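# Unpeg postcards, stack them on mat, box the clothespins

## Task

Unclip every postcard from the line and lay them in one flat pile on the mat, then drop all the clothespins into the box.

## Robot and tools

Robot: two arms, left_arm and right_arm, each ending in a parallel gripper. Left_arm stands on the +y side of the scene, right_arm on the -y side; these names do not match left and right in the images. Calibrated bases in the scene frame: left_arm at (-0.029, +0.336, 0) m, quat_wxyz (+1.000, 0, 0, +0.018); right_arm at (+0.032, -0.379, 0) m, quat_wxyz (+1.000, 0, 0, +0.010). Behind the arms a floor-mounted stand carries two cameras.

Frames. Scene frame: origin at table height midway between the nominal bases, +x out over the table, +z up. Every hand pose, velocity and wrist-camera pose in results is in that arm's own base frame. cam_high and the table are in the scene frame. Offsets you send are along the current Hand target's own axes. The gripper's fingers point along its +z and close along its y; end_effector_position is the spot between the pads, roughly 1 cm short of the tips. Printed positions may be off by a few cm, more when reaching far.

The 14-number row, shared by all motion tools: one flat list covering both arms, left_arm first: dx, dy, dz, rx, ry, rz, opening, then the same seven for right_arm. Each number lies in [-1, 1]. dx..rz are an offset (not a pose) from that arm's Hand target as it was when the action or move began; 1.0 equals 0.6 m or 180 degrees, and rx, ry, rz form one rotation vector. Opening is absolute: +1 fully open (0.093 m), -1 closed. Sending six zeros re-requests the current Hand target; a 0 opening is a real command (half open), so repeat an arm's present opening to leave it alone.

execute_actions(actions, cameras): actions is a list of actions; each action is up to 15 rows, one per 1/30 s step, the last row held if fewer. All rows in an action count from the same start pose. An empty list returns state plus all images. cameras: list of names, ["all"], or []; an unknown name voids the call.

move(target, speed, blend, opening_speed, grip_force, blocking, cameras): straight-line paths toward target, one 14-number row or a list of up to 15 rows, every row an offset from the same starting Hand targets. speed in m/s, 0.002 to 2.9, default 0.25 (rotation up to twice that in rad/s); one value or one per target. blend in m rounds corners of a list; 0 stops at each. opening_speed: rate of the opening change per second on the -1..+1 scale, at least 0.2. grip_force: newtons per pad, 10 to 50 (50 is full), one number or one per arm; it persists, and lower values close slowly. blocking=false returns after about 0.5 s while the move continues. Moves cap at 10 s and do not avoid obstacles or the other arm. The result adds a move: line with the ending (done, off_target, moving, held, fault) and limits (paced = pose clipped; held = steps withheld). done means within 10 mm and 2 degrees, not that nothing is touched.

wait(seconds 0 to 10, cameras): lets time pass with commands held. stop(cameras): brakes a running move. zoom_image(camera, region): camera is cam_high, cam_left_wrist or cam_right_wrist; region [x0, y0, x1, y1] in pixels of its latest image, at most 504 by 504. Images are 896x504. finished_scene(scene): ends the current scene irreversibly; the goal must hold with the robot idle.

Reading results. Hand target is the last commanded pose after clipping; the gripper often rests short of it, and the next command (even zeros) asks again. Tool commands lists present commands. grip_measured: motor position on the opening scale; pads meet near -0.94, and each mm of object width adds about 0.0208; a per-gripper bias of up to about 0.02 high. It cannot confirm a grip on thin items. For a firm grip on a rigid item send a value at least 0.24 below its width reading; to release, send well above it. Joint positions end with the finger gap in m. Joint torques include the arm's weight, are noisy, and joints 1-3 wrap at ±28 N m. Joint velocities read within noise when the arm is still. Joint ranges (rad): waist -2.618 to 3.054, shoulder 0.000 to 3.142, elbow 0.000 to 3.142 (straight at 2.901), wrist pitch -1.571 to 1.571, wrist yaw -1.571 to 1.571, wrist roll -2.094 to 2.094.

Motion notes: orientation commands are clipped to 40 degrees from the measured one each step. Friction and weight can leave the gripper low, short or tilted; small moves can fail or go sideways, so check position and tilt after each move. Keep paths away from an arm's own base. Faster moves overshoot and strike harder.

Avoid: dropping items or releasing them while moving, anything leaving the table, hard hits on fixed or heavy things, collisions or squeezing between the two arms (including one gripper closing on the other's fingers), strain on wrist camera cables, and prolonged holding, stretching or pushing, which heats motors (MOTOR HOT at 75 °C, fold-up fault at 90 °C, arm collapses at 100 °C). Loose objects may occasionally get nudged by outside forces.

Each tool is called after "Request:" by a JSON object that holds its "method" and its "body".

## Session

Request:
{"method": "execute_actions", "body": {"actions": []}}

Scene clock: 0.00 s.
left_arm: end_effector_position=(+0.2736, -0.0331, +0.2902) grip_measured=+1.000 end_effector_quat_wxyz=(+0.561, -0.312, +0.767, +0.012) | right_arm: end_effector_position=(+0.2694, +0.1703, +0.1762) grip_measured=+1.000 end_effector_quat_wxyz=(+0.353, +0.178, +0.906, +0.151)
Joint positions: left_arm=[-0.632 0.928 0.984 -0.724 -0.928 -0.927 0.093] | right_arm=[0.761 1.142 0.892 -0.612 0.38 1.007 0.093]
Joint velocities: within noise
Joint torques (N m): no reading
Heat: left arm: 46 °C; right arm: 40 °C.
Hand target: left_arm +0.2733, -0.0330, +0.2924; +0.561, -0.312, +0.766, +0.011 | right_arm +0.2702, +0.1710, +0.1806; +0.356, +0.178, +0.904, +0.155
Tool commands: left_gripper/opening=+1.0 right_gripper/opening=+1.0

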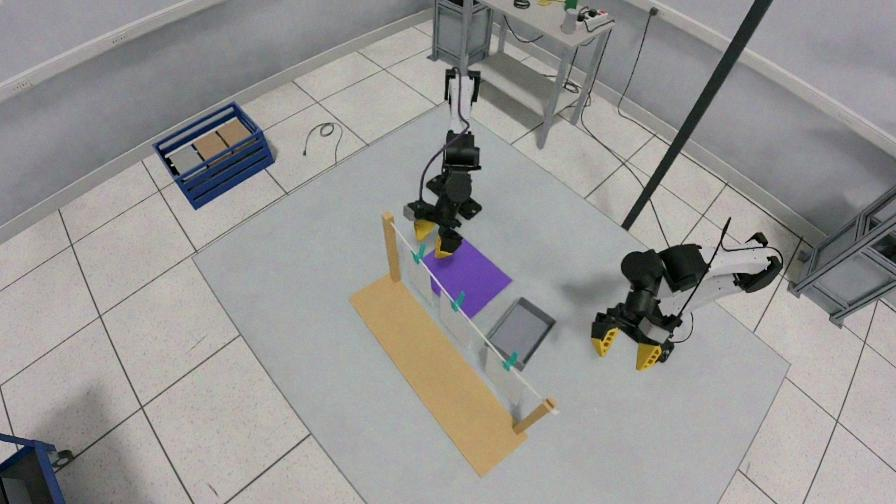

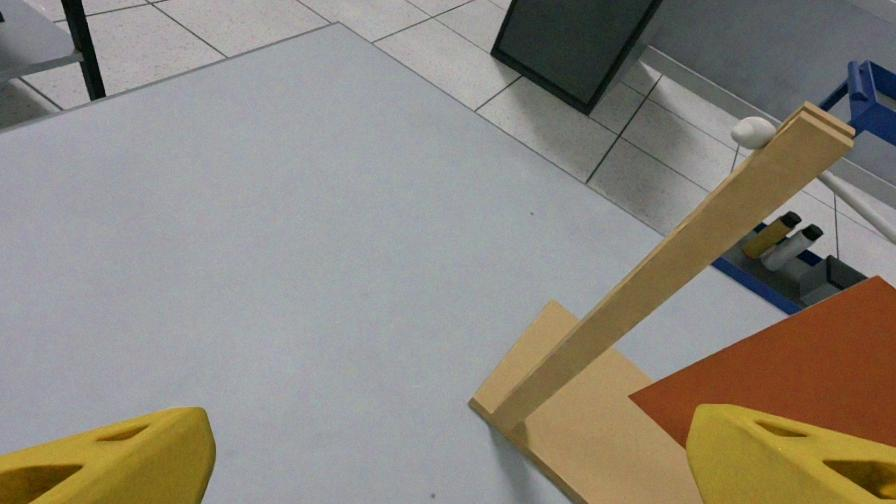

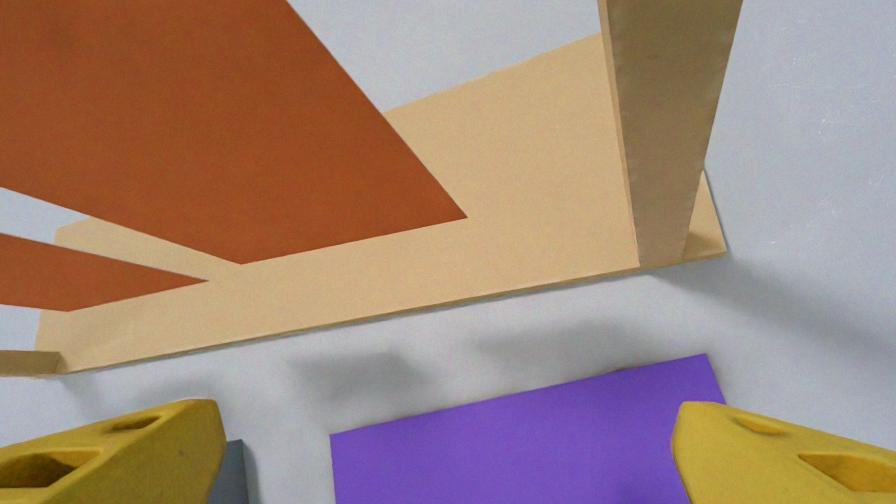

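Request:
{"method": "zoom_image", "body": {"camera": "cam_high", "region": [330, 190, 590, 490]}}

Request:
{"method": "zoom_image", "body": {"camera": "cam_high", "region": [370, 200, 490, 320]}}

Request:
{"method": "zoom_image", "body": {"camera": "cam_high", "region": [460, 290, 580, 440]}}

Scaled by 1.680 from the camera's 896x504 image, which has a finer 1280x720 frame.

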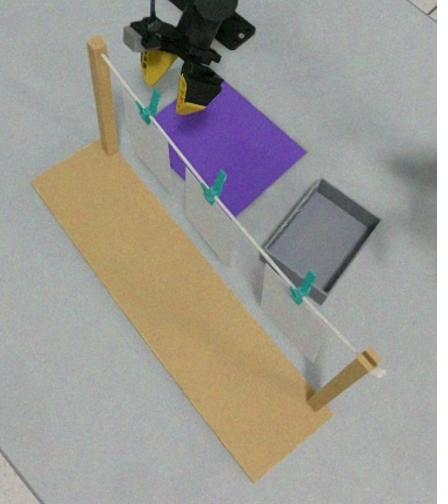

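Scaled by 4.200 from the camera's 896x504 image, which has a finer 1280x720 frame.

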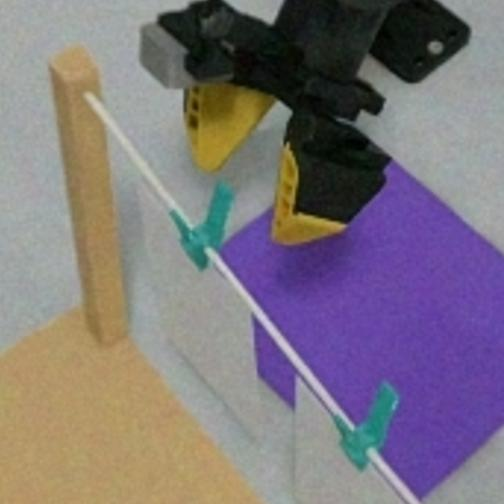

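Scaled by 3.360 from the camera's 896x504 image, which has a finer 1280x720 frame.

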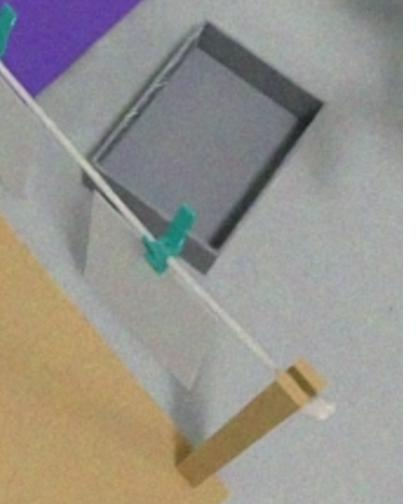

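Request:
{"method": "move", "body": {"target": [0.1353,-0.305,-0.2122,0.1485,-0.0942,0.1384,1, 0,0,0,0,0,0,1], "cameras": ["all"]}}

Scene clock: 58.10 s.
left_arm: end_effector_position=(+0.2402, -0.2660, +0.3336) grip_measured=+1.000 end_effector_quat_wxyz=(+0.707, -0.008, +0.707, -0.002) | right_arm: end_effector_position=(+0.2694, +0.1703, +0.1762) grip_measured=+1.000 end_effector_quat_wxyz=(+0.353, +0.178, +0.906, +0.151)
Joint positions: left_arm=[-1.308 1.314 0.935 0.375 -1.316 -0.018 0.093] | right_arm=[0.761 1.142 0.892 -0.612 0.38 1.007 0.093]
Joint torques (N m): left_arm=[0.46 -6.57 7.54 1.51 0.11 0.16] | right_arm=[0.05 -4.48 8.06 1.69 0.22 -0.15]
Heat: left arm: 51 °C; right arm: 48 °C.
Hand target: left_arm +0.2402, -0.2648, +0.3303; +0.707, +0.000, +0.707, +0.000 | right_arm +0.2702, +0.1710, +0.1806; +0.356, +0.178, +0.904, +0.155
Off the commanded pose: left_arm 0.004 m, 1 deg | right_arm 0.004 m, 1 deg.
move: done
camera_calibration:
cam_left_wrist: T_world_to_cam=[[0.0344413, -0.998638, 0.0392011, -0.28847], [-0.486532, -0.0510165, -0.872172, 0.425607], [0.872984, 0.0109662, -0.487626, 0.0472323], [0, 0, 0, 1]] pos_world=[0.175773, -0.266882, 0.405542]

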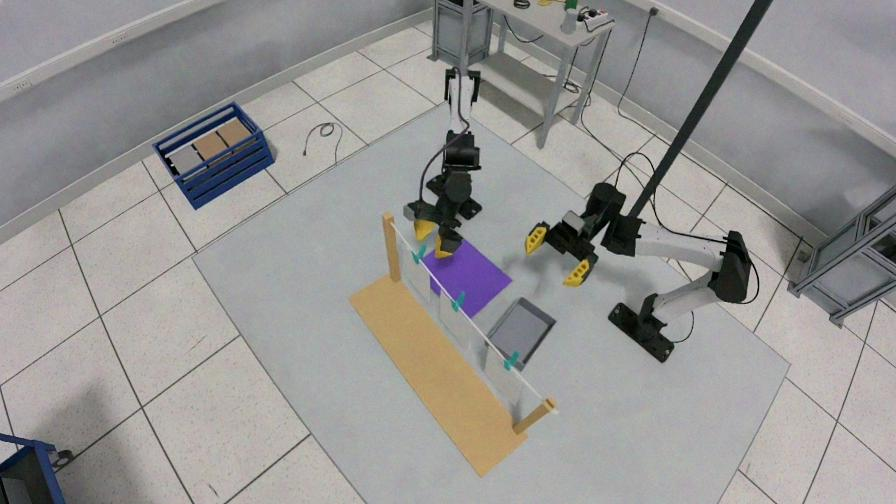

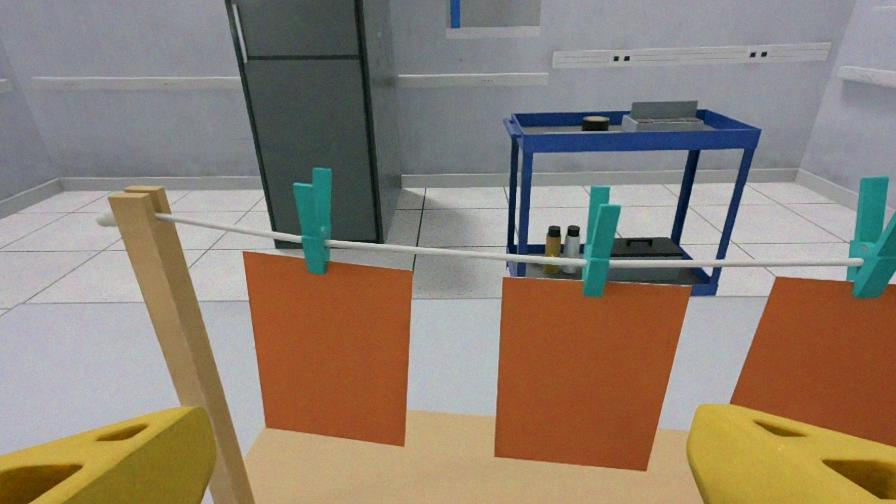

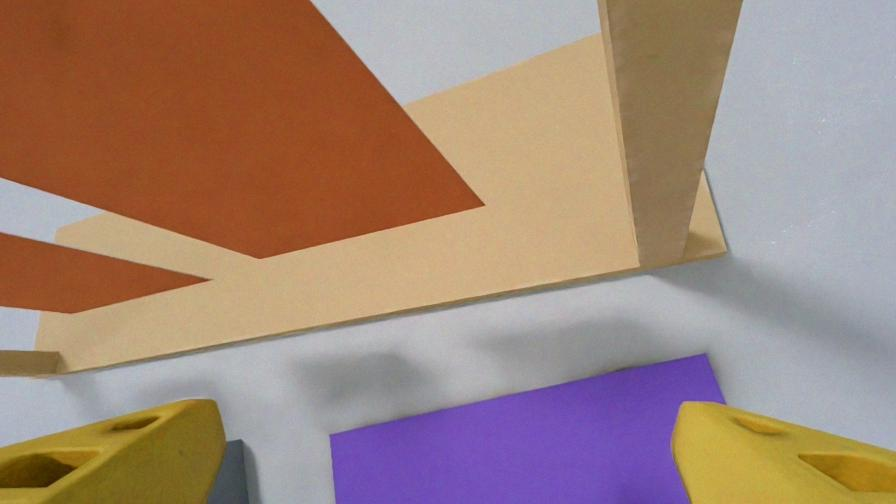

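Request:
{"method": "zoom_image", "body": {"camera": "cam_left_wrist", "region": [520, 160, 690, 330]}}

Request:
{"method": "zoom_image", "body": {"camera": "cam_left_wrist", "region": [240, 150, 420, 290]}}

Request:
{"method": "zoom_image", "body": {"camera": "cam_left_wrist", "region": [750, 160, 896, 320]}}

Scaled by 2.965 from the camera's 896x504 image, which has a finer 1280x720 frame.

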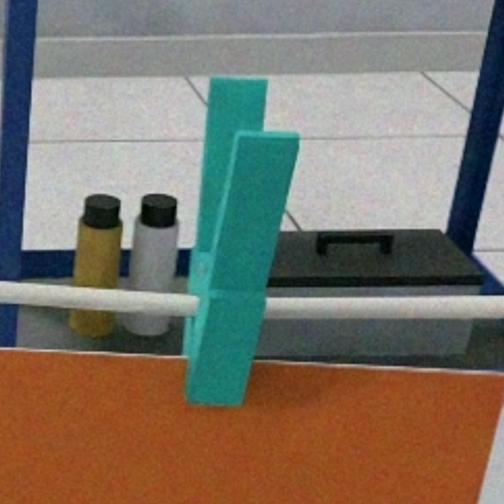

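Scaled by 2.800 from the camera's 896x504 image, which has a finer 1280x720 frame.

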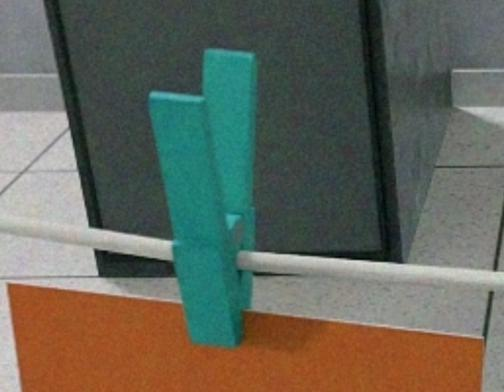

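Scaled by 3.150 from the camera's 896x504 image, which has a finer 1280x720 frame.

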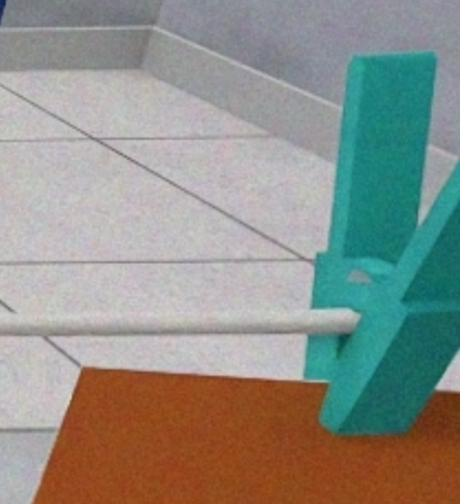

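Request:
{"method": "zoom_image", "body": {"camera": "cam_high", "region": [500, 160, 660, 300]}}

Request:
{"method": "zoom_image", "body": {"camera": "cam_high", "region": [390, 160, 510, 270]}}

Scaled by 3.150 from the camera's 896x504 image, which has a finer 1280x720 frame.

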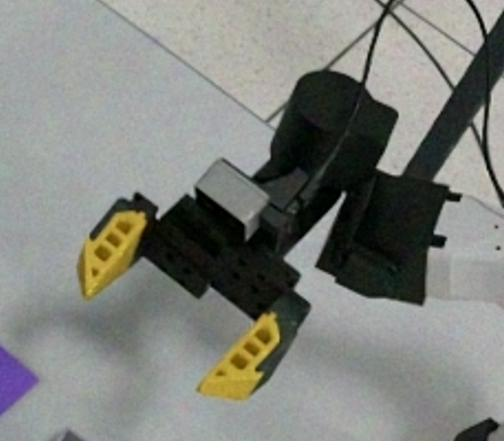

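Scaled by 4.200 from the camera's 896x504 image, which has a finer 1280x720 frame.

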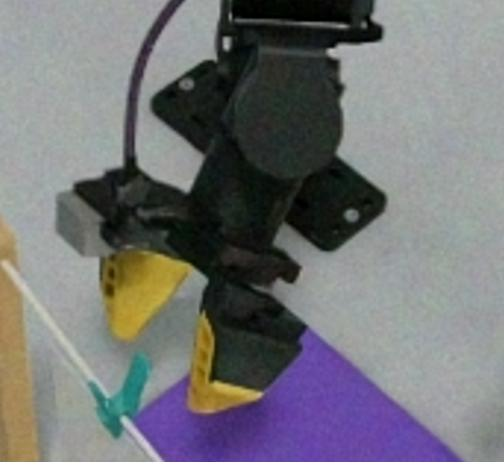

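Request:
{"method": "move", "body": {"target": [0,0,0,0,0,0,1, 0.153,0.273,0.0792,-0.3385,-0.1236,0.2144,1], "cameras": ["all"], "speed": 0.2}}

Scene clock: 109.97 s.
left_arm: end_effector_position=(+0.2402, -0.2660, +0.3341) grip_measured=+1.000 end_effector_quat_wxyz=(+0.707, -0.008, +0.707, -0.003) | right_arm: end_effector_position=(+0.2762, +0.3601, +0.1461) grip_measured=+1.000 end_effector_quat_wxyz=(+0.458, +0.290, +0.612, +0.576)
Joint positions: left_arm=[-1.308 1.314 0.935 0.38 -1.316 -0.015 0.093] | right_arm=[1.157 2.009 0.635 1.482 0.698 1.272 0.093]
Joint torques (N m): left_arm=[0.46 -6.54 7.43 1.5 0.11 0.15] | right_arm=[0.84 -7.79 6.28 2.74 0.05 0.07]
Heat: left arm: 52 °C; right arm: 50 °C.
Hand target: left_arm +0.2402, -0.2648, +0.3303; +0.707, +0.000, +0.707, +0.000 | right_arm +0.2754, +0.3636, +0.1602; +0.484, +0.276, +0.518, +0.649
Off the commanded pose: left_arm 0.004 m, 1 deg | right_arm 0.015 m, 14 deg.
joint sent to its limit (right arm) — joint 4 (wrist pitch), upper limit. The joint targets are off in orientation, not in position.
move: off_target (right_arm)
camera_calibration:
cam_left_wrist: T_world_to_cam=[[0.0343431, -0.998599, 0.0402654, -0.288786], [-0.485601, -0.0518869, -0.87264, 0.425704], [0.873506, 0.0104162, -0.486702, 0.0469], [0, 0, 0, 1]] pos_world=[0.175673, -0.266781, 0.405941]
cam_right_wrist: T_world_to_cam=[[0.181004, -0.179251, -0.967009, 0.156176], [-0.754359, 0.605562, -0.253452, 0.0651657], [0.631015, 0.775348, -0.0256109, -0.364305], [0, 0, 0, 1]] pos_world=[0.250772, 0.270996, 0.15821]

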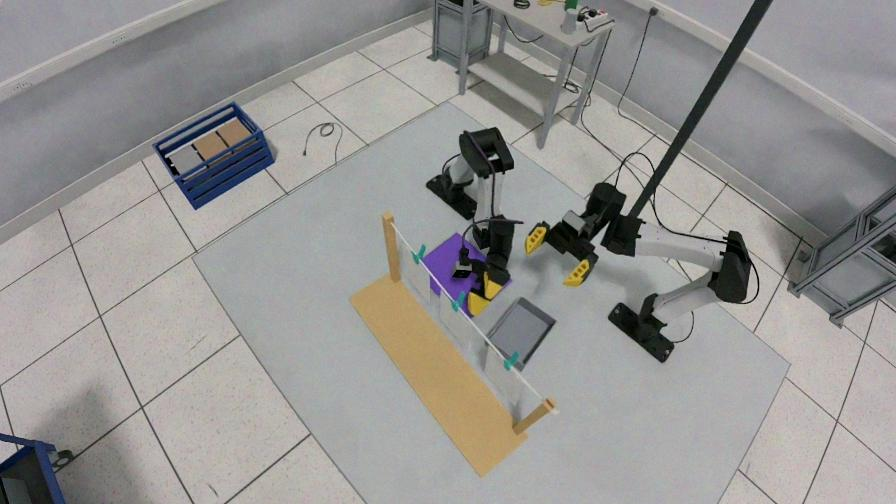

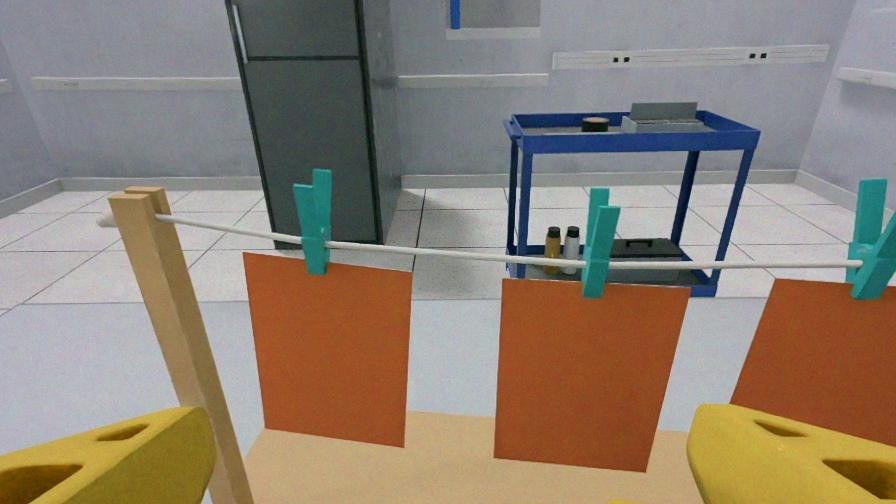

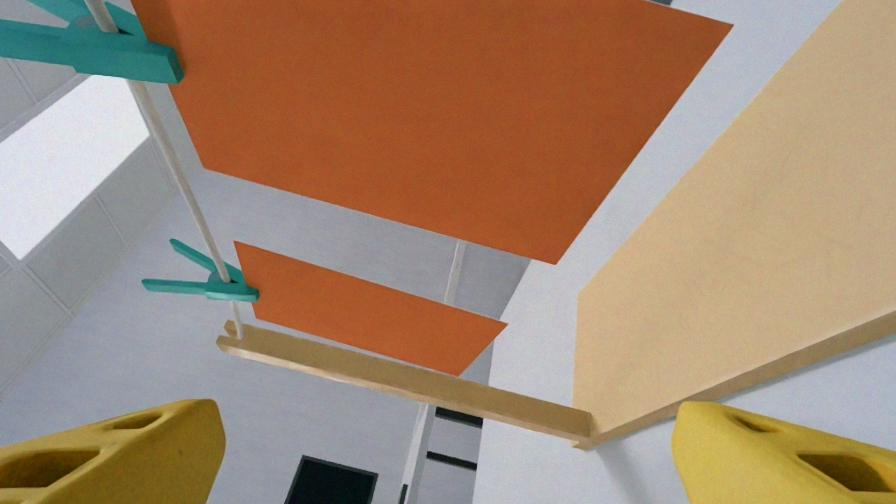

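Request:
{"method": "move", "body": {"target": [[0,0,0,0,0,0,1, -0.2427,0.1977,-0.2297,0.0932,-0.0085,-0.2312,1],[0,0,0,0,0,0,1, -0.8245,0.0755,-0.1305,0.1864,-0.017,-0.4623,1]], "blend": 0.04, "cameras": ["cam_high","cam_right_wrist"]}}

Scene clock: 175.63 s.
left_arm: end_effector_position=(+0.2402, -0.2660, +0.3341) grip_measured=+1.000 end_effector_quat_wxyz=(+0.707, -0.008, +0.707, -0.003) | right_arm: end_effector_position=(+0.3752, -0.1163, +0.2365) grip_measured=+1.000 end_effector_quat_wxyz=(+0.695, +0.014, +0.718, +0.008)
Joint positions: left_arm=[-1.308 1.314 0.935 0.38 -1.316 -0.015 0.093] | right_arm=[-0.507 1.268 0.528 0.702 -0.498 0.012 0.093]
Joint torques (N m): left_arm=[0.47 -6.54 7.45 1.51 0.12 0.15] | right_arm=[-0.9 -3.75 9.77 2.27 -0.23 -0.29]
Heat: left arm: 51 °C; right arm: 62 °C.
Hand target: left_arm +0.2402, -0.2648, +0.3303; +0.707, +0.000, +0.707, +0.000 | right_arm +0.3799, -0.1200, +0.2495; +0.707, +0.000, +0.707, +0.000
Off the commanded pose: left_arm 0.004 m, 1 deg | right_arm 0.014 m, 3 deg.
move: off_target (right_arm)
camera_calibration:
cam_right_wrist: T_world_to_cam=[[-0.0059086, -0.99985, -0.0162941, -0.109843], [-0.459106, 0.0171879, -0.888215, 0.422087], [0.888362, 0.0022326, -0.459139, -0.13903], [0, 0, 0, 1]] pos_world=[0.316642, -0.116771, 0.30928]
Images, in order (width x height): cam_high 896x504, cam_right_wrist 896x504.

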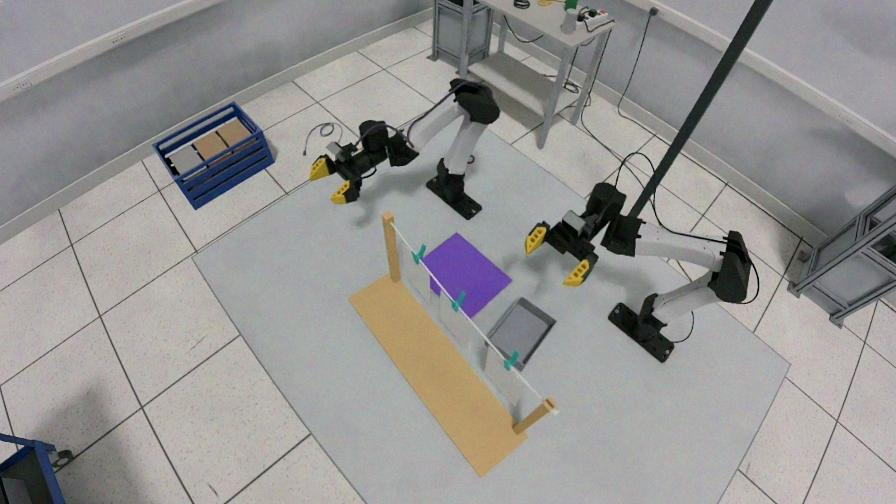

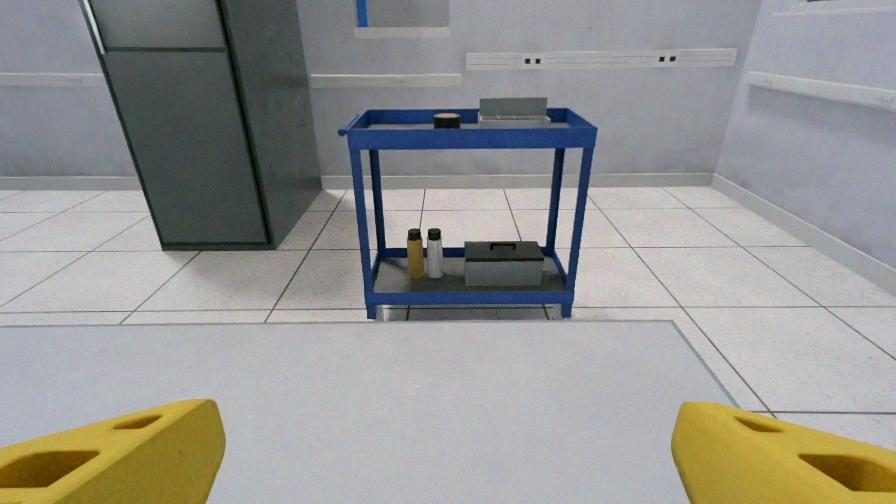

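Request:
{"method": "zoom_image", "body": {"camera": "cam_high", "region": [370, 200, 530, 340]}}

Request:
{"method": "zoom_image", "body": {"camera": "cam_high", "region": [400, 230, 480, 310]}}

Scaled by 3.150 from the camera's 896x504 image, which has a finer 1280x720 frame.

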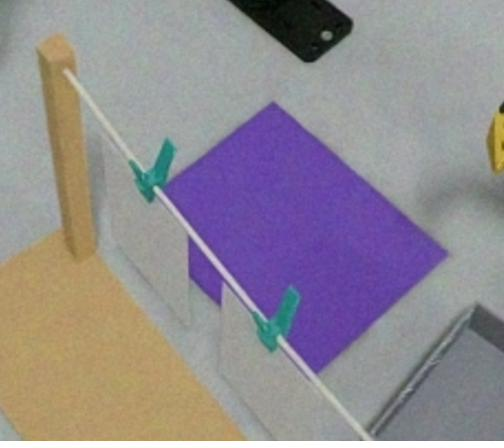

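Scaled by 6.300 from the camera's 896x504 image, which has a finer 1280x720 frame.

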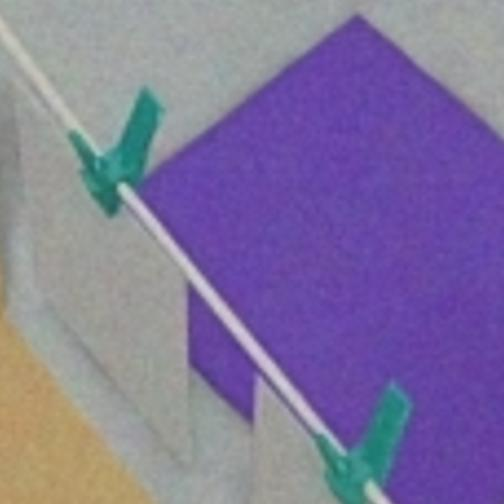

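Request:
{"method": "move", "body": {"target": [0.2172,-0.3542,0.0875,0.058,-0.2338,0.4948,1, 0,0,0,0,0,0,1], "speed": 0.2, "cameras": ["all"]}}

Scene clock: 242.50 s.
left_arm: end_effector_position=(+0.2885, -0.4732, +0.2001) grip_measured=+1.000 end_effector_quat_wxyz=(+0.688, +0.540, +0.236, +0.423) | right_arm: end_effector_position=(+0.3752, -0.1162, +0.2367) grip_measured=+1.000 end_effector_quat_wxyz=(+0.696, +0.013, +0.718, +0.008)
Joint positions: left_arm=[-1.18 2.249 1.113 1.499 -0.541 1.904 0.093] | right_arm=[-0.507 1.268 0.528 0.704 -0.499 0.012 0.093]
Joint torques (N m): left_arm=[0.92 -11.66 9.68 1.61 0.23 0.1] | right_arm=[-0.77 -3.69 9.69 2.31 -0.23 -0.27]
Heat: left arm: 51 °C; right arm: 58 °C.
Hand target: left_arm +0.2926, -0.4774, +0.1999; +0.688, +0.540, +0.230, +0.427 | right_arm +0.3799, -0.1200, +0.2495; +0.707, +0.000, +0.707, +0.000
Off the commanded pose: left_arm 0.006 m, 1 deg | right_arm 0.014 m, 3 deg.
move: off_target (right_arm)
camera_calibration:
cam_left_wrist: T_world_to_cam=[[0.334827, -0.0939587, -0.937583, 0.0451115], [0.0957108, 0.993261, -0.0653584, 0.486814], [0.937406, -0.0678531, 0.341564, -0.279497], [0, 0, 0, 1]] pos_world=[0.200304, -0.49826, 0.169579]
cam_right_wrist: T_world_to_cam=[[-0.00508349, -0.999869, -0.0153665, -0.110189], [-0.458242, 0.0159875, -0.888684, 0.421992], [0.888813, 0.00252397, -0.458263, -0.139317], [0, 0, 0, 1]] pos_world=[0.316641, -0.11657, 0.30948]

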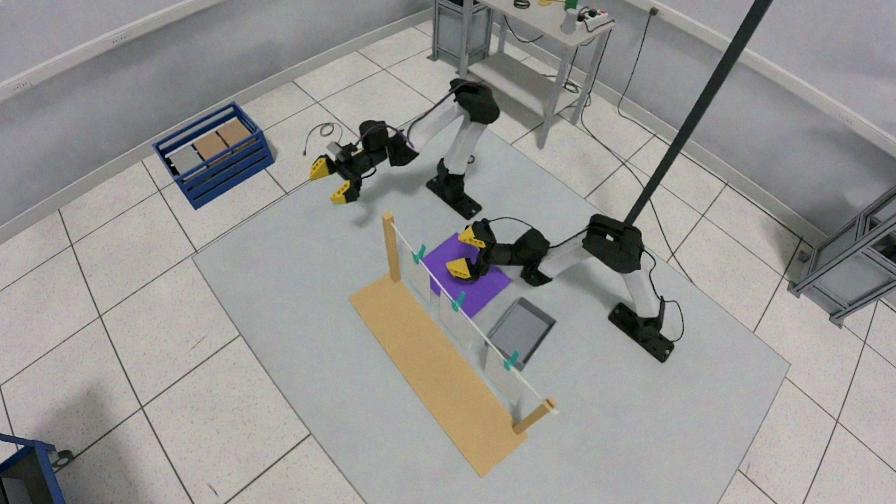

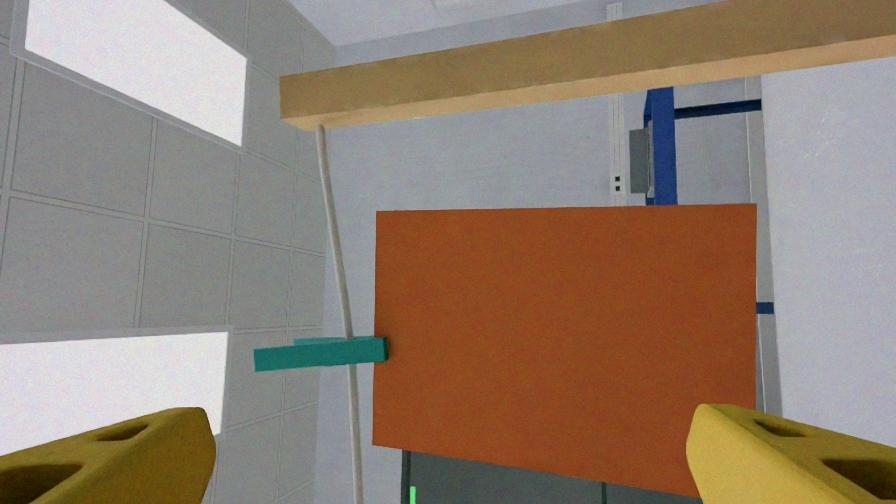

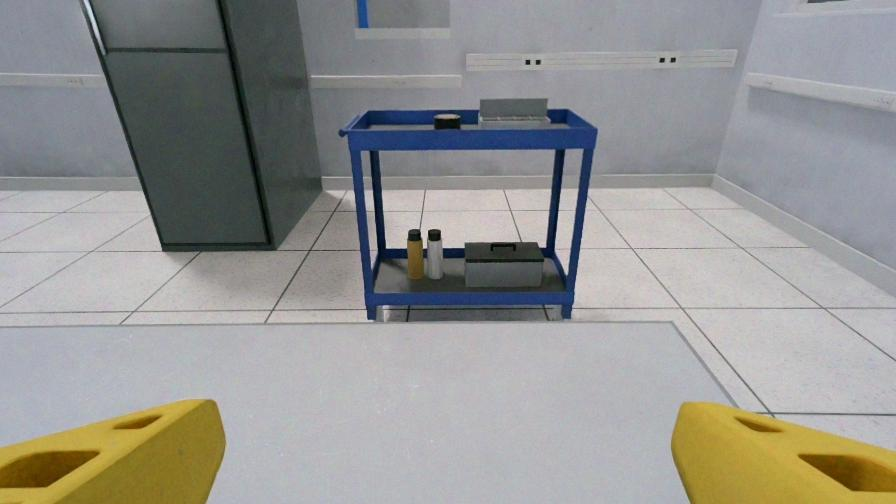

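Request:
{"method": "zoom_image", "body": {"camera": "cam_high", "region": [400, 200, 560, 300]}}

Scaled by 3.150 from the camera's 896x504 image, which has a finer 1280x720 frame.

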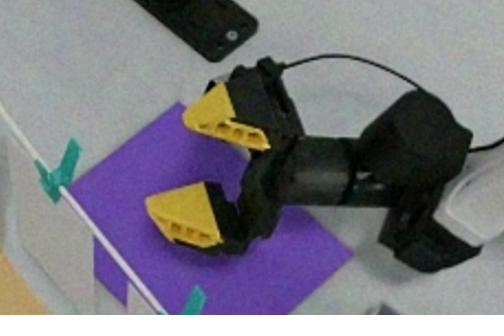

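Request:
{"method": "move", "body": {"target": [0.0255,-0.1018,0.0548,0,0,0,1, 0,0,0,0,0,0,1], "speed": 0.1, "cameras": ["cam_high","cam_left_wrist"]}}

Request:
{"method": "zoom_image", "body": {"camera": "cam_high", "region": [390, 220, 510, 310]}}

Scene clock: 286.13 s.
left_arm: end_effector_position=(+0.3450, -0.4824, +0.1528) grip_measured=+1.000 end_effector_quat_wxyz=(+0.677, +0.549, +0.229, +0.433) | right_arm: end_effector_position=(+0.3752, -0.1162, +0.2368) grip_measured=+1.000 end_effector_quat_wxyz=(+0.696, +0.013, +0.718, +0.007)
Joint positions: left_arm=[-1.072 2.452 1.283 1.499 -0.444 1.891 0.093] | right_arm=[-0.507 1.268 0.528 0.704 -0.499 0.012 0.093]
Joint torques (N m): left_arm=[0.54 -13.18 9.44 1.81 0.19 -0.19] | right_arm=[-0.87 -3.79 9.8 2.3 -0.21 -0.29]
Heat: left arm: 52 °C; right arm: 61 °C.
Hand target: left_arm +0.3470, -0.4857, +0.1551; +0.688, +0.540, +0.230, +0.427 | right_arm +0.3799, -0.1200, +0.2495; +0.707, +0.000, +0.707, +0.000
Off the commanded pose: left_arm 0.004 m, 2 deg | right_arm 0.014 m, 3 deg.
move: off_target (right_arm)
camera_calibration:
cam_left_wrist: T_world_to_cam=[[0.343615, -0.0577227, -0.937335, -0.00460222], [0.0837101, 0.996019, -0.0306495, 0.487604], [0.935372, -0.0679328, 0.347079, -0.317148], [0, 0, 0, 1]] pos_world=[0.257415, -0.507473, 0.120706]
Images, in order (width x height): cam_high 896x504, cam_left_wrist 896x504.

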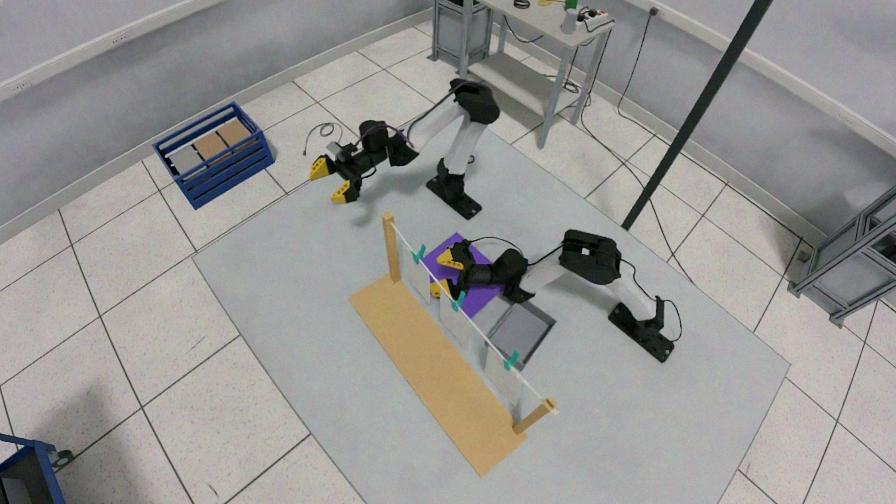

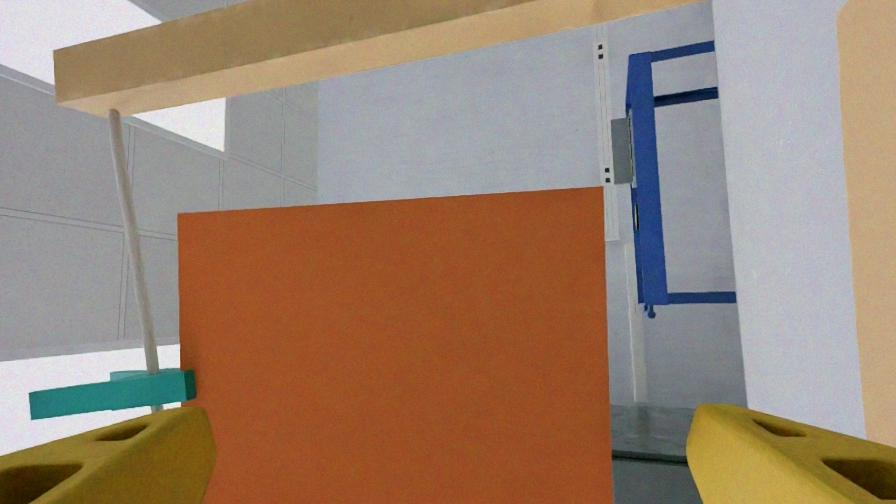

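Scaled by 4.200 from the camera's 896x504 image, which has a finer 1280x720 frame.

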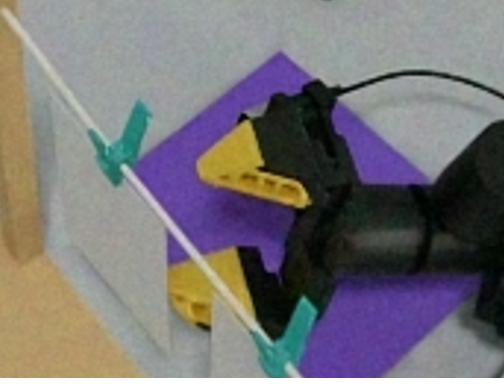

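Request:
{"method": "move", "body": {"target": [0.0306,-0.0157,0.0656,0,0,0,1, 0,0,0,0,0,0,1], "speed": 0.06, "cameras": ["cam_high","cam_left_wrist"]}}

Request:
{"method": "zoom_image", "body": {"camera": "cam_high", "region": [390, 220, 510, 310]}}

Scene clock: 312.07 s.
left_arm: end_effector_position=(+0.3872, -0.4878, +0.1641) grip_measured=+1.000 end_effector_quat_wxyz=(+0.684, +0.540, +0.229, +0.434) | right_arm: end_effector_position=(+0.3752, -0.1162, +0.2368) grip_measured=+1.000 end_effector_quat_wxyz=(+0.696, +0.013, +0.718, +0.007)
Joint positions: left_arm=[-0.999 2.497 1.433 1.406 -0.374 1.864 0.093] | right_arm=[-0.507 1.268 0.528 0.704 -0.499 0.012 0.093]
Joint torques (N m): left_arm=[0.55 -13.71 10.29 1.62 0.21 -0.2] | right_arm=[-0.91 -3.66 9.77 2.3 -0.24 -0.26]
Heat: left arm: 56 °C; right arm: 62 °C.
Hand target: left_arm +0.3905, -0.4924, +0.1612; +0.688, +0.540, +0.230, +0.427 | right_arm +0.3799, -0.1200, +0.2495; +0.707, +0.000, +0.707, +0.000
Off the commanded pose: left_arm 0.006 m, 1 deg | right_arm 0.014 m, 3 deg.
move: off_target (right_arm)
camera_calibration:
cam_left_wrist: T_world_to_cam=[[0.353638, -0.0753773, -0.93234, -0.0221652], [0.0842079, 0.995266, -0.0485245, 0.492223], [0.931584, -0.0613503, 0.358311, -0.358167], [0, 0, 0, 1]] pos_world=[0.300052, -0.513537, 0.131555]
Images, in order (width x height): cam_high 896x504, cam_left_wrist 896x504.

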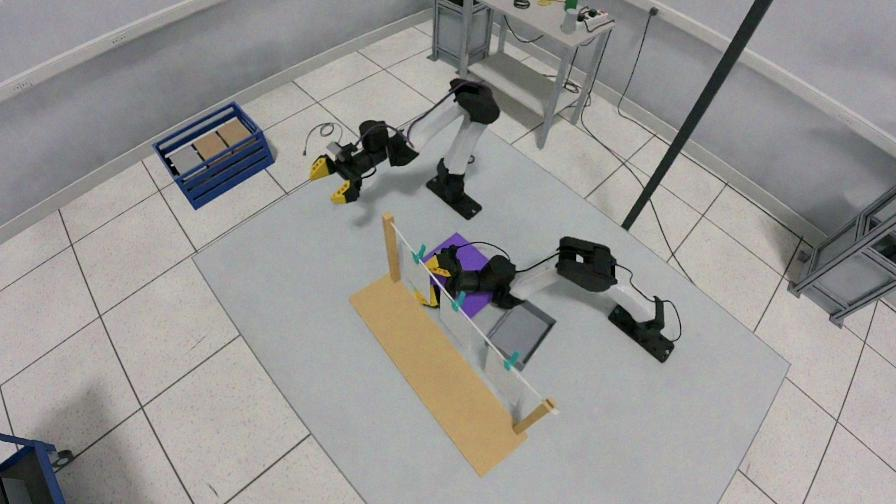

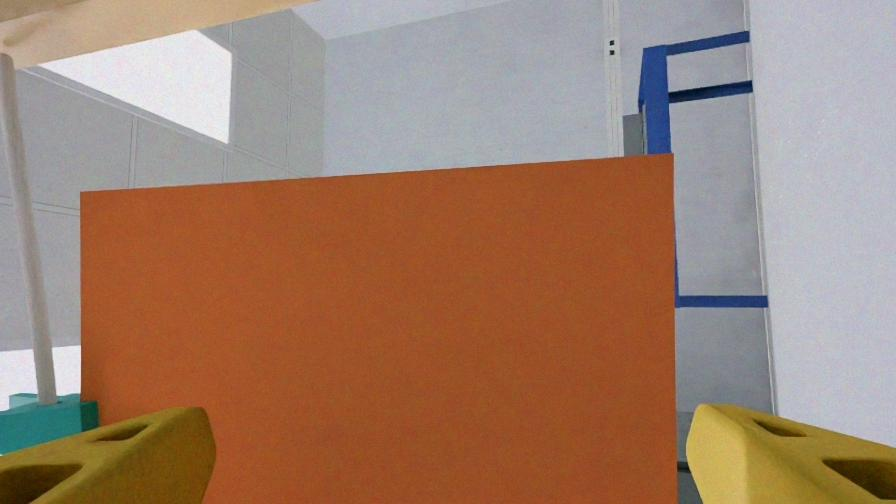

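Scaled by 4.200 from the camera's 896x504 image, which has a finer 1280x720 frame.

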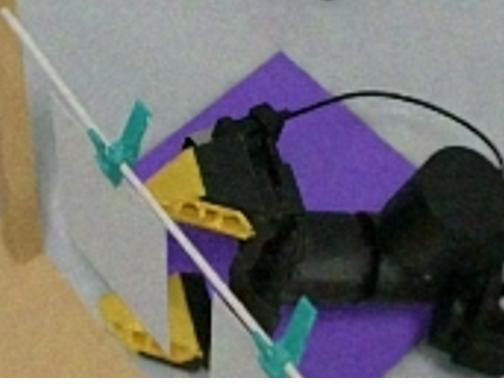

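Request:
{"method": "move", "body": {"target": [[0.002,0.0133,0.0044,0,0,0,1, 0,0,0,0,0,0,1],[-0.0164,0.0368,-0.0351,0,0,0,1, 0,0,0,0,0,0,1],[-0.0335,0.065,-0.0718,0,0,0,1, 0,0,0,0,0,0,1]], "speed": 0.05, "blend": 0.005, "cameras": ["cam_high","cam_left_wrist"]}}

Request:
{"method": "zoom_image", "body": {"camera": "cam_high", "region": [390, 220, 510, 310]}}

Scene clock: 380.57 s.
left_arm: end_effector_position=(+0.3369, -0.4883, +0.1645) grip_measured=+1.000 end_effector_quat_wxyz=(+0.681, +0.553, +0.230, +0.421) | right_arm: end_effector_position=(+0.3752, -0.1162, +0.2369) grip_measured=+1.000 end_effector_quat_wxyz=(+0.696, +0.013, +0.718, +0.007)
Joint positions: left_arm=[-1.09 2.408 1.275 1.452 -0.446 1.872 0.093] | right_arm=[-0.507 1.268 0.528 0.704 -0.499 0.012 0.093]
Joint torques (N m): left_arm=[-0.2 -18.19 5.71 1.88 -0.01 0.1] | right_arm=[-0.69 -3.63 9.87 2.31 -0.21 -0.27]
Heat: left arm: 62 °C; right arm: 65 °C.
Hand target: left_arm +0.3330, -0.4837, +0.1814; +0.688, +0.540, +0.230, +0.427 | right_arm +0.3799, -0.1200, +0.2495; +0.707, +0.000, +0.707, +0.000
Off the commanded pose: left_arm 0.018 m, 2 deg | right_arm 0.014 m, 3 deg.
move: off_target (left_arm, right_arm); blend cut to 0.0043 m at target 1
camera_calibration:
cam_left_wrist: T_world_to_cam=[[0.326652, -0.0689189, -0.942629, 0.00987603], [0.103444, 0.993953, -0.0368246, 0.487993], [0.939467, -0.0854806, 0.331806, -0.321453], [0, 0, 0, 1]] pos_world=[0.248289, -0.51184, 0.13394]
Images, in order (width x height): cam_high 896x504, cam_left_wrist 896x504.

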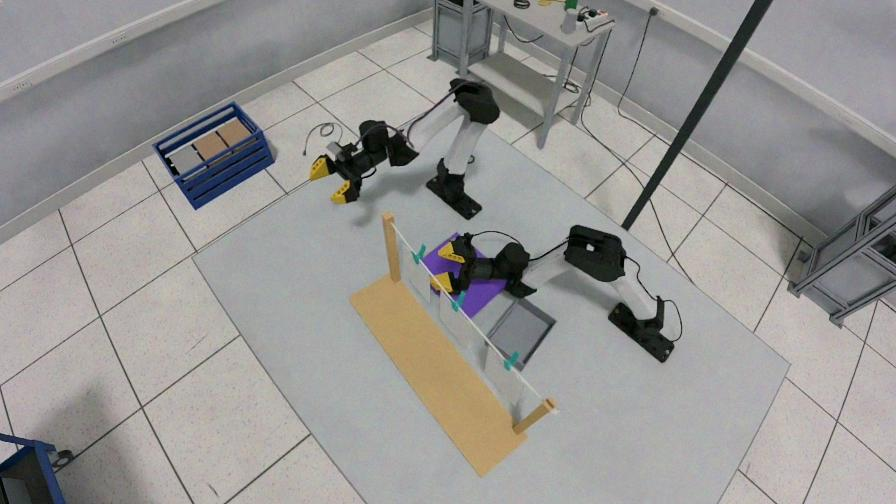

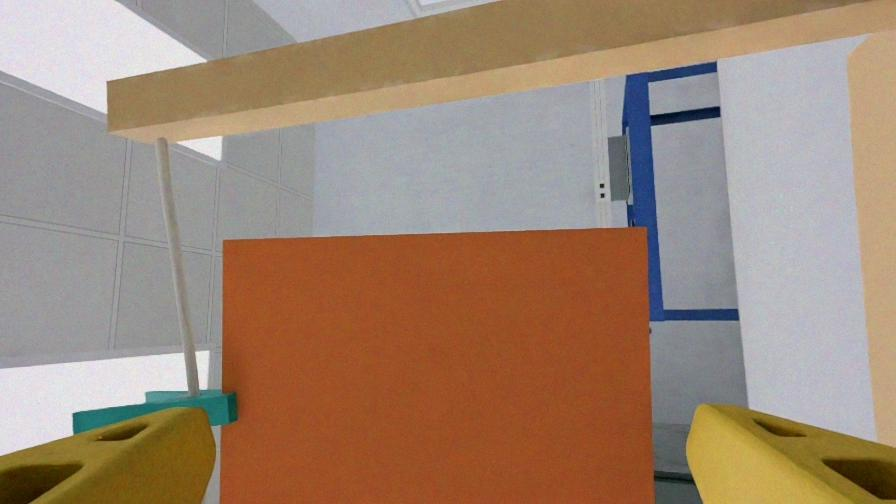

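Scaled by 4.200 from the camera's 896x504 image, which has a finer 1280x720 frame.

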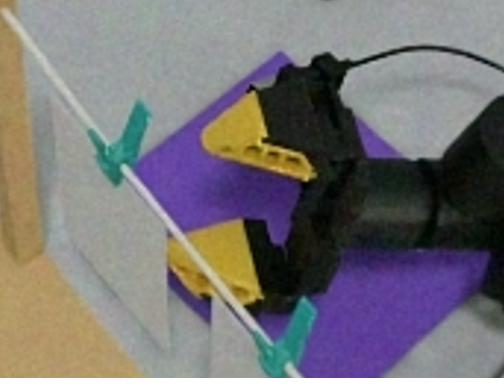

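Request:
{"method": "move", "body": {"target": [0.0368,-0.0643,0.0788,0,0,0,1, 0,0,0,0,0,0,1], "speed": 0.06, "cameras": ["cam_high","cam_left_wrist"]}}

Scene clock: 403.00 s.
left_arm: end_effector_position=(+0.3908, -0.4890, +0.1661) grip_measured=+1.000 end_effector_quat_wxyz=(+0.684, +0.540, +0.229, +0.434) | right_arm: end_effector_position=(+0.3752, -0.1162, +0.2369) grip_measured=+1.000 end_effector_quat_wxyz=(+0.696, +0.013, +0.718, +0.007)
Joint positions: left_arm=[-0.994 2.499 1.448 1.392 -0.368 1.862 0.093] | right_arm=[-0.507 1.268 0.528 0.704 -0.499 0.012 0.093]
Joint torques (N m): left_arm=[0.66 -13.79 10.36 1.61 0.2 -0.2] | right_arm=[-0.87 -3.69 9.87 2.29 -0.22 -0.26]
Heat: left arm: 67 °C; right arm: 65 °C.
Hand target: left_arm +0.3946, -0.4931, +0.1630; +0.688, +0.540, +0.230, +0.427 | right_arm +0.3799, -0.1200, +0.2495; +0.707, +0.000, +0.707, +0.000
Off the commanded pose: left_arm 0.006 m, 1 deg | right_arm 0.014 m, 3 deg.
move: off_target (right_arm)
camera_calibration:
cam_left_wrist: T_world_to_cam=[[0.353578, -0.0757741, -0.932331, -0.0218944], [0.085291, 0.995173, -0.0485357, 0.492638], [0.931508, -0.0623583, 0.358334, -0.36267], [0, 0, 0, 1]] pos_world=[0.303554, -0.514535, 0.133455]
Images, in order (width x height): cam_high 896x504, cam_left_wrist 896x504.

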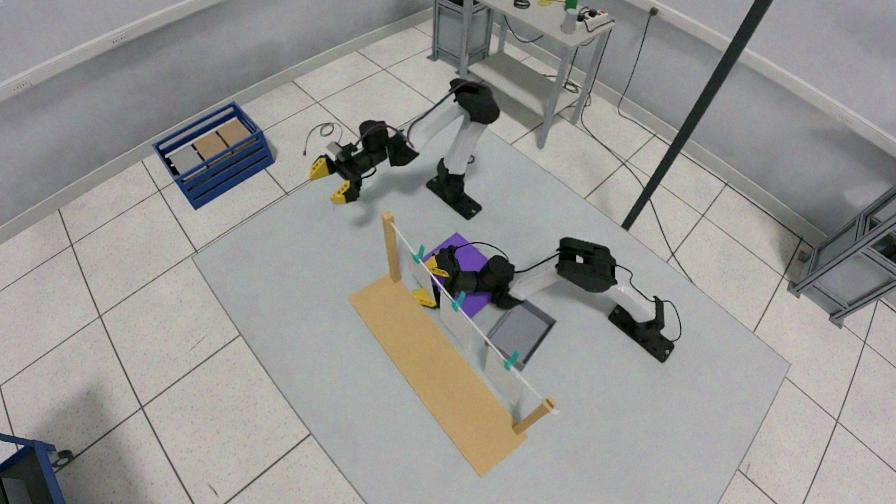

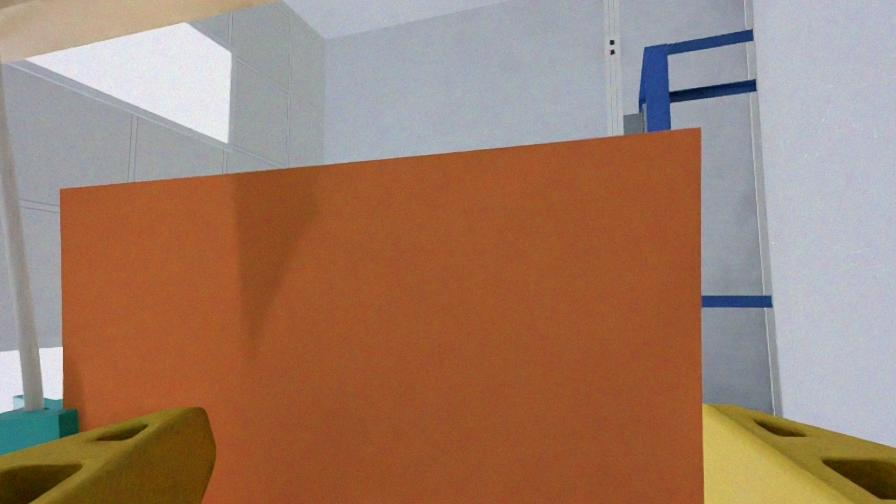

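Request:
{"method": "move", "body": {"target": [0.0048,0.0313,0.0103,0,0,0,1, 0,0,0,0,0,0,1], "speed": 0.06, "cameras": ["cam_left_wrist"]}}

Scene clock: 419.20 s.
left_arm: end_effector_position=(+0.3926, -0.4918, +0.1561) grip_measured=+1.000 end_effector_quat_wxyz=(+0.671, +0.558, +0.229, +0.431) | right_arm: end_effector_position=(+0.3752, -0.1162, +0.2369) grip_measured=+1.000 end_effector_quat_wxyz=(+0.696, +0.013, +0.718, +0.007)
Joint positions: left_arm=[-0.994 2.499 1.448 1.346 -0.368 1.861 0.093] | right_arm=[-0.507 1.268 0.528 0.704 -0.499 0.012 0.093]
Joint torques (N m): left_arm=[0.65 -19.44 9.52 1.67 0.19 -0.19] | right_arm=[-0.83 -3.58 9.84 2.31 -0.24 -0.28]
Heat: left arm: 64 °C; right arm: 66 °C.
Hand target: left_arm +0.3946, -0.4931, +0.1830; +0.688, +0.540, +0.230, +0.427 | right_arm +0.3799, -0.1200, +0.2495; +0.707, +0.000, +0.707, +0.000
Off the commanded pose: left_arm 0.027 m, 3 deg | right_arm 0.014 m, 3 deg.
move: off_target (left_arm, right_arm)
camera_calibration:
cam_left_wrist: T_world_to_cam=[[0.330205, -0.0404984, -0.94304, -0.00377771], [0.084974, 0.996298, -0.0130319, 0.489949], [0.940077, -0.0758307, 0.332424, -0.366838], [0, 0, 0, 1]] pos_world=[0.30447, -0.516106, 0.124768]
Images, in order (width x height): cam_left_wrist 896x504.

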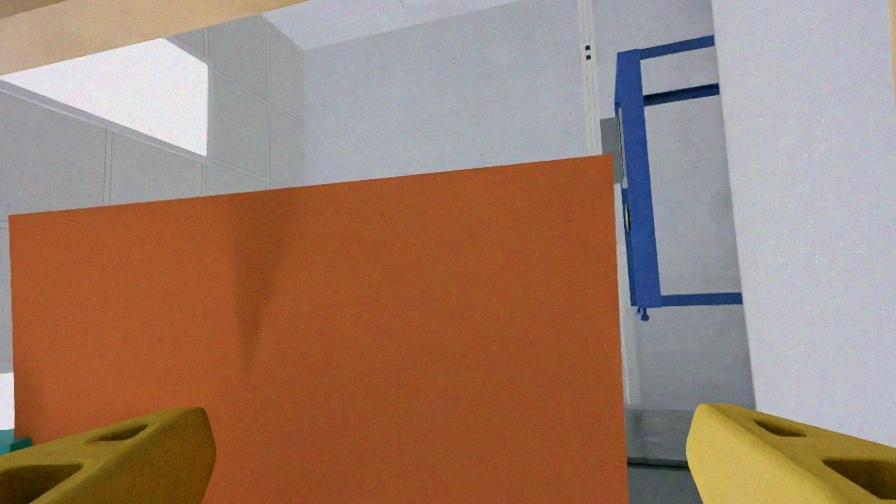

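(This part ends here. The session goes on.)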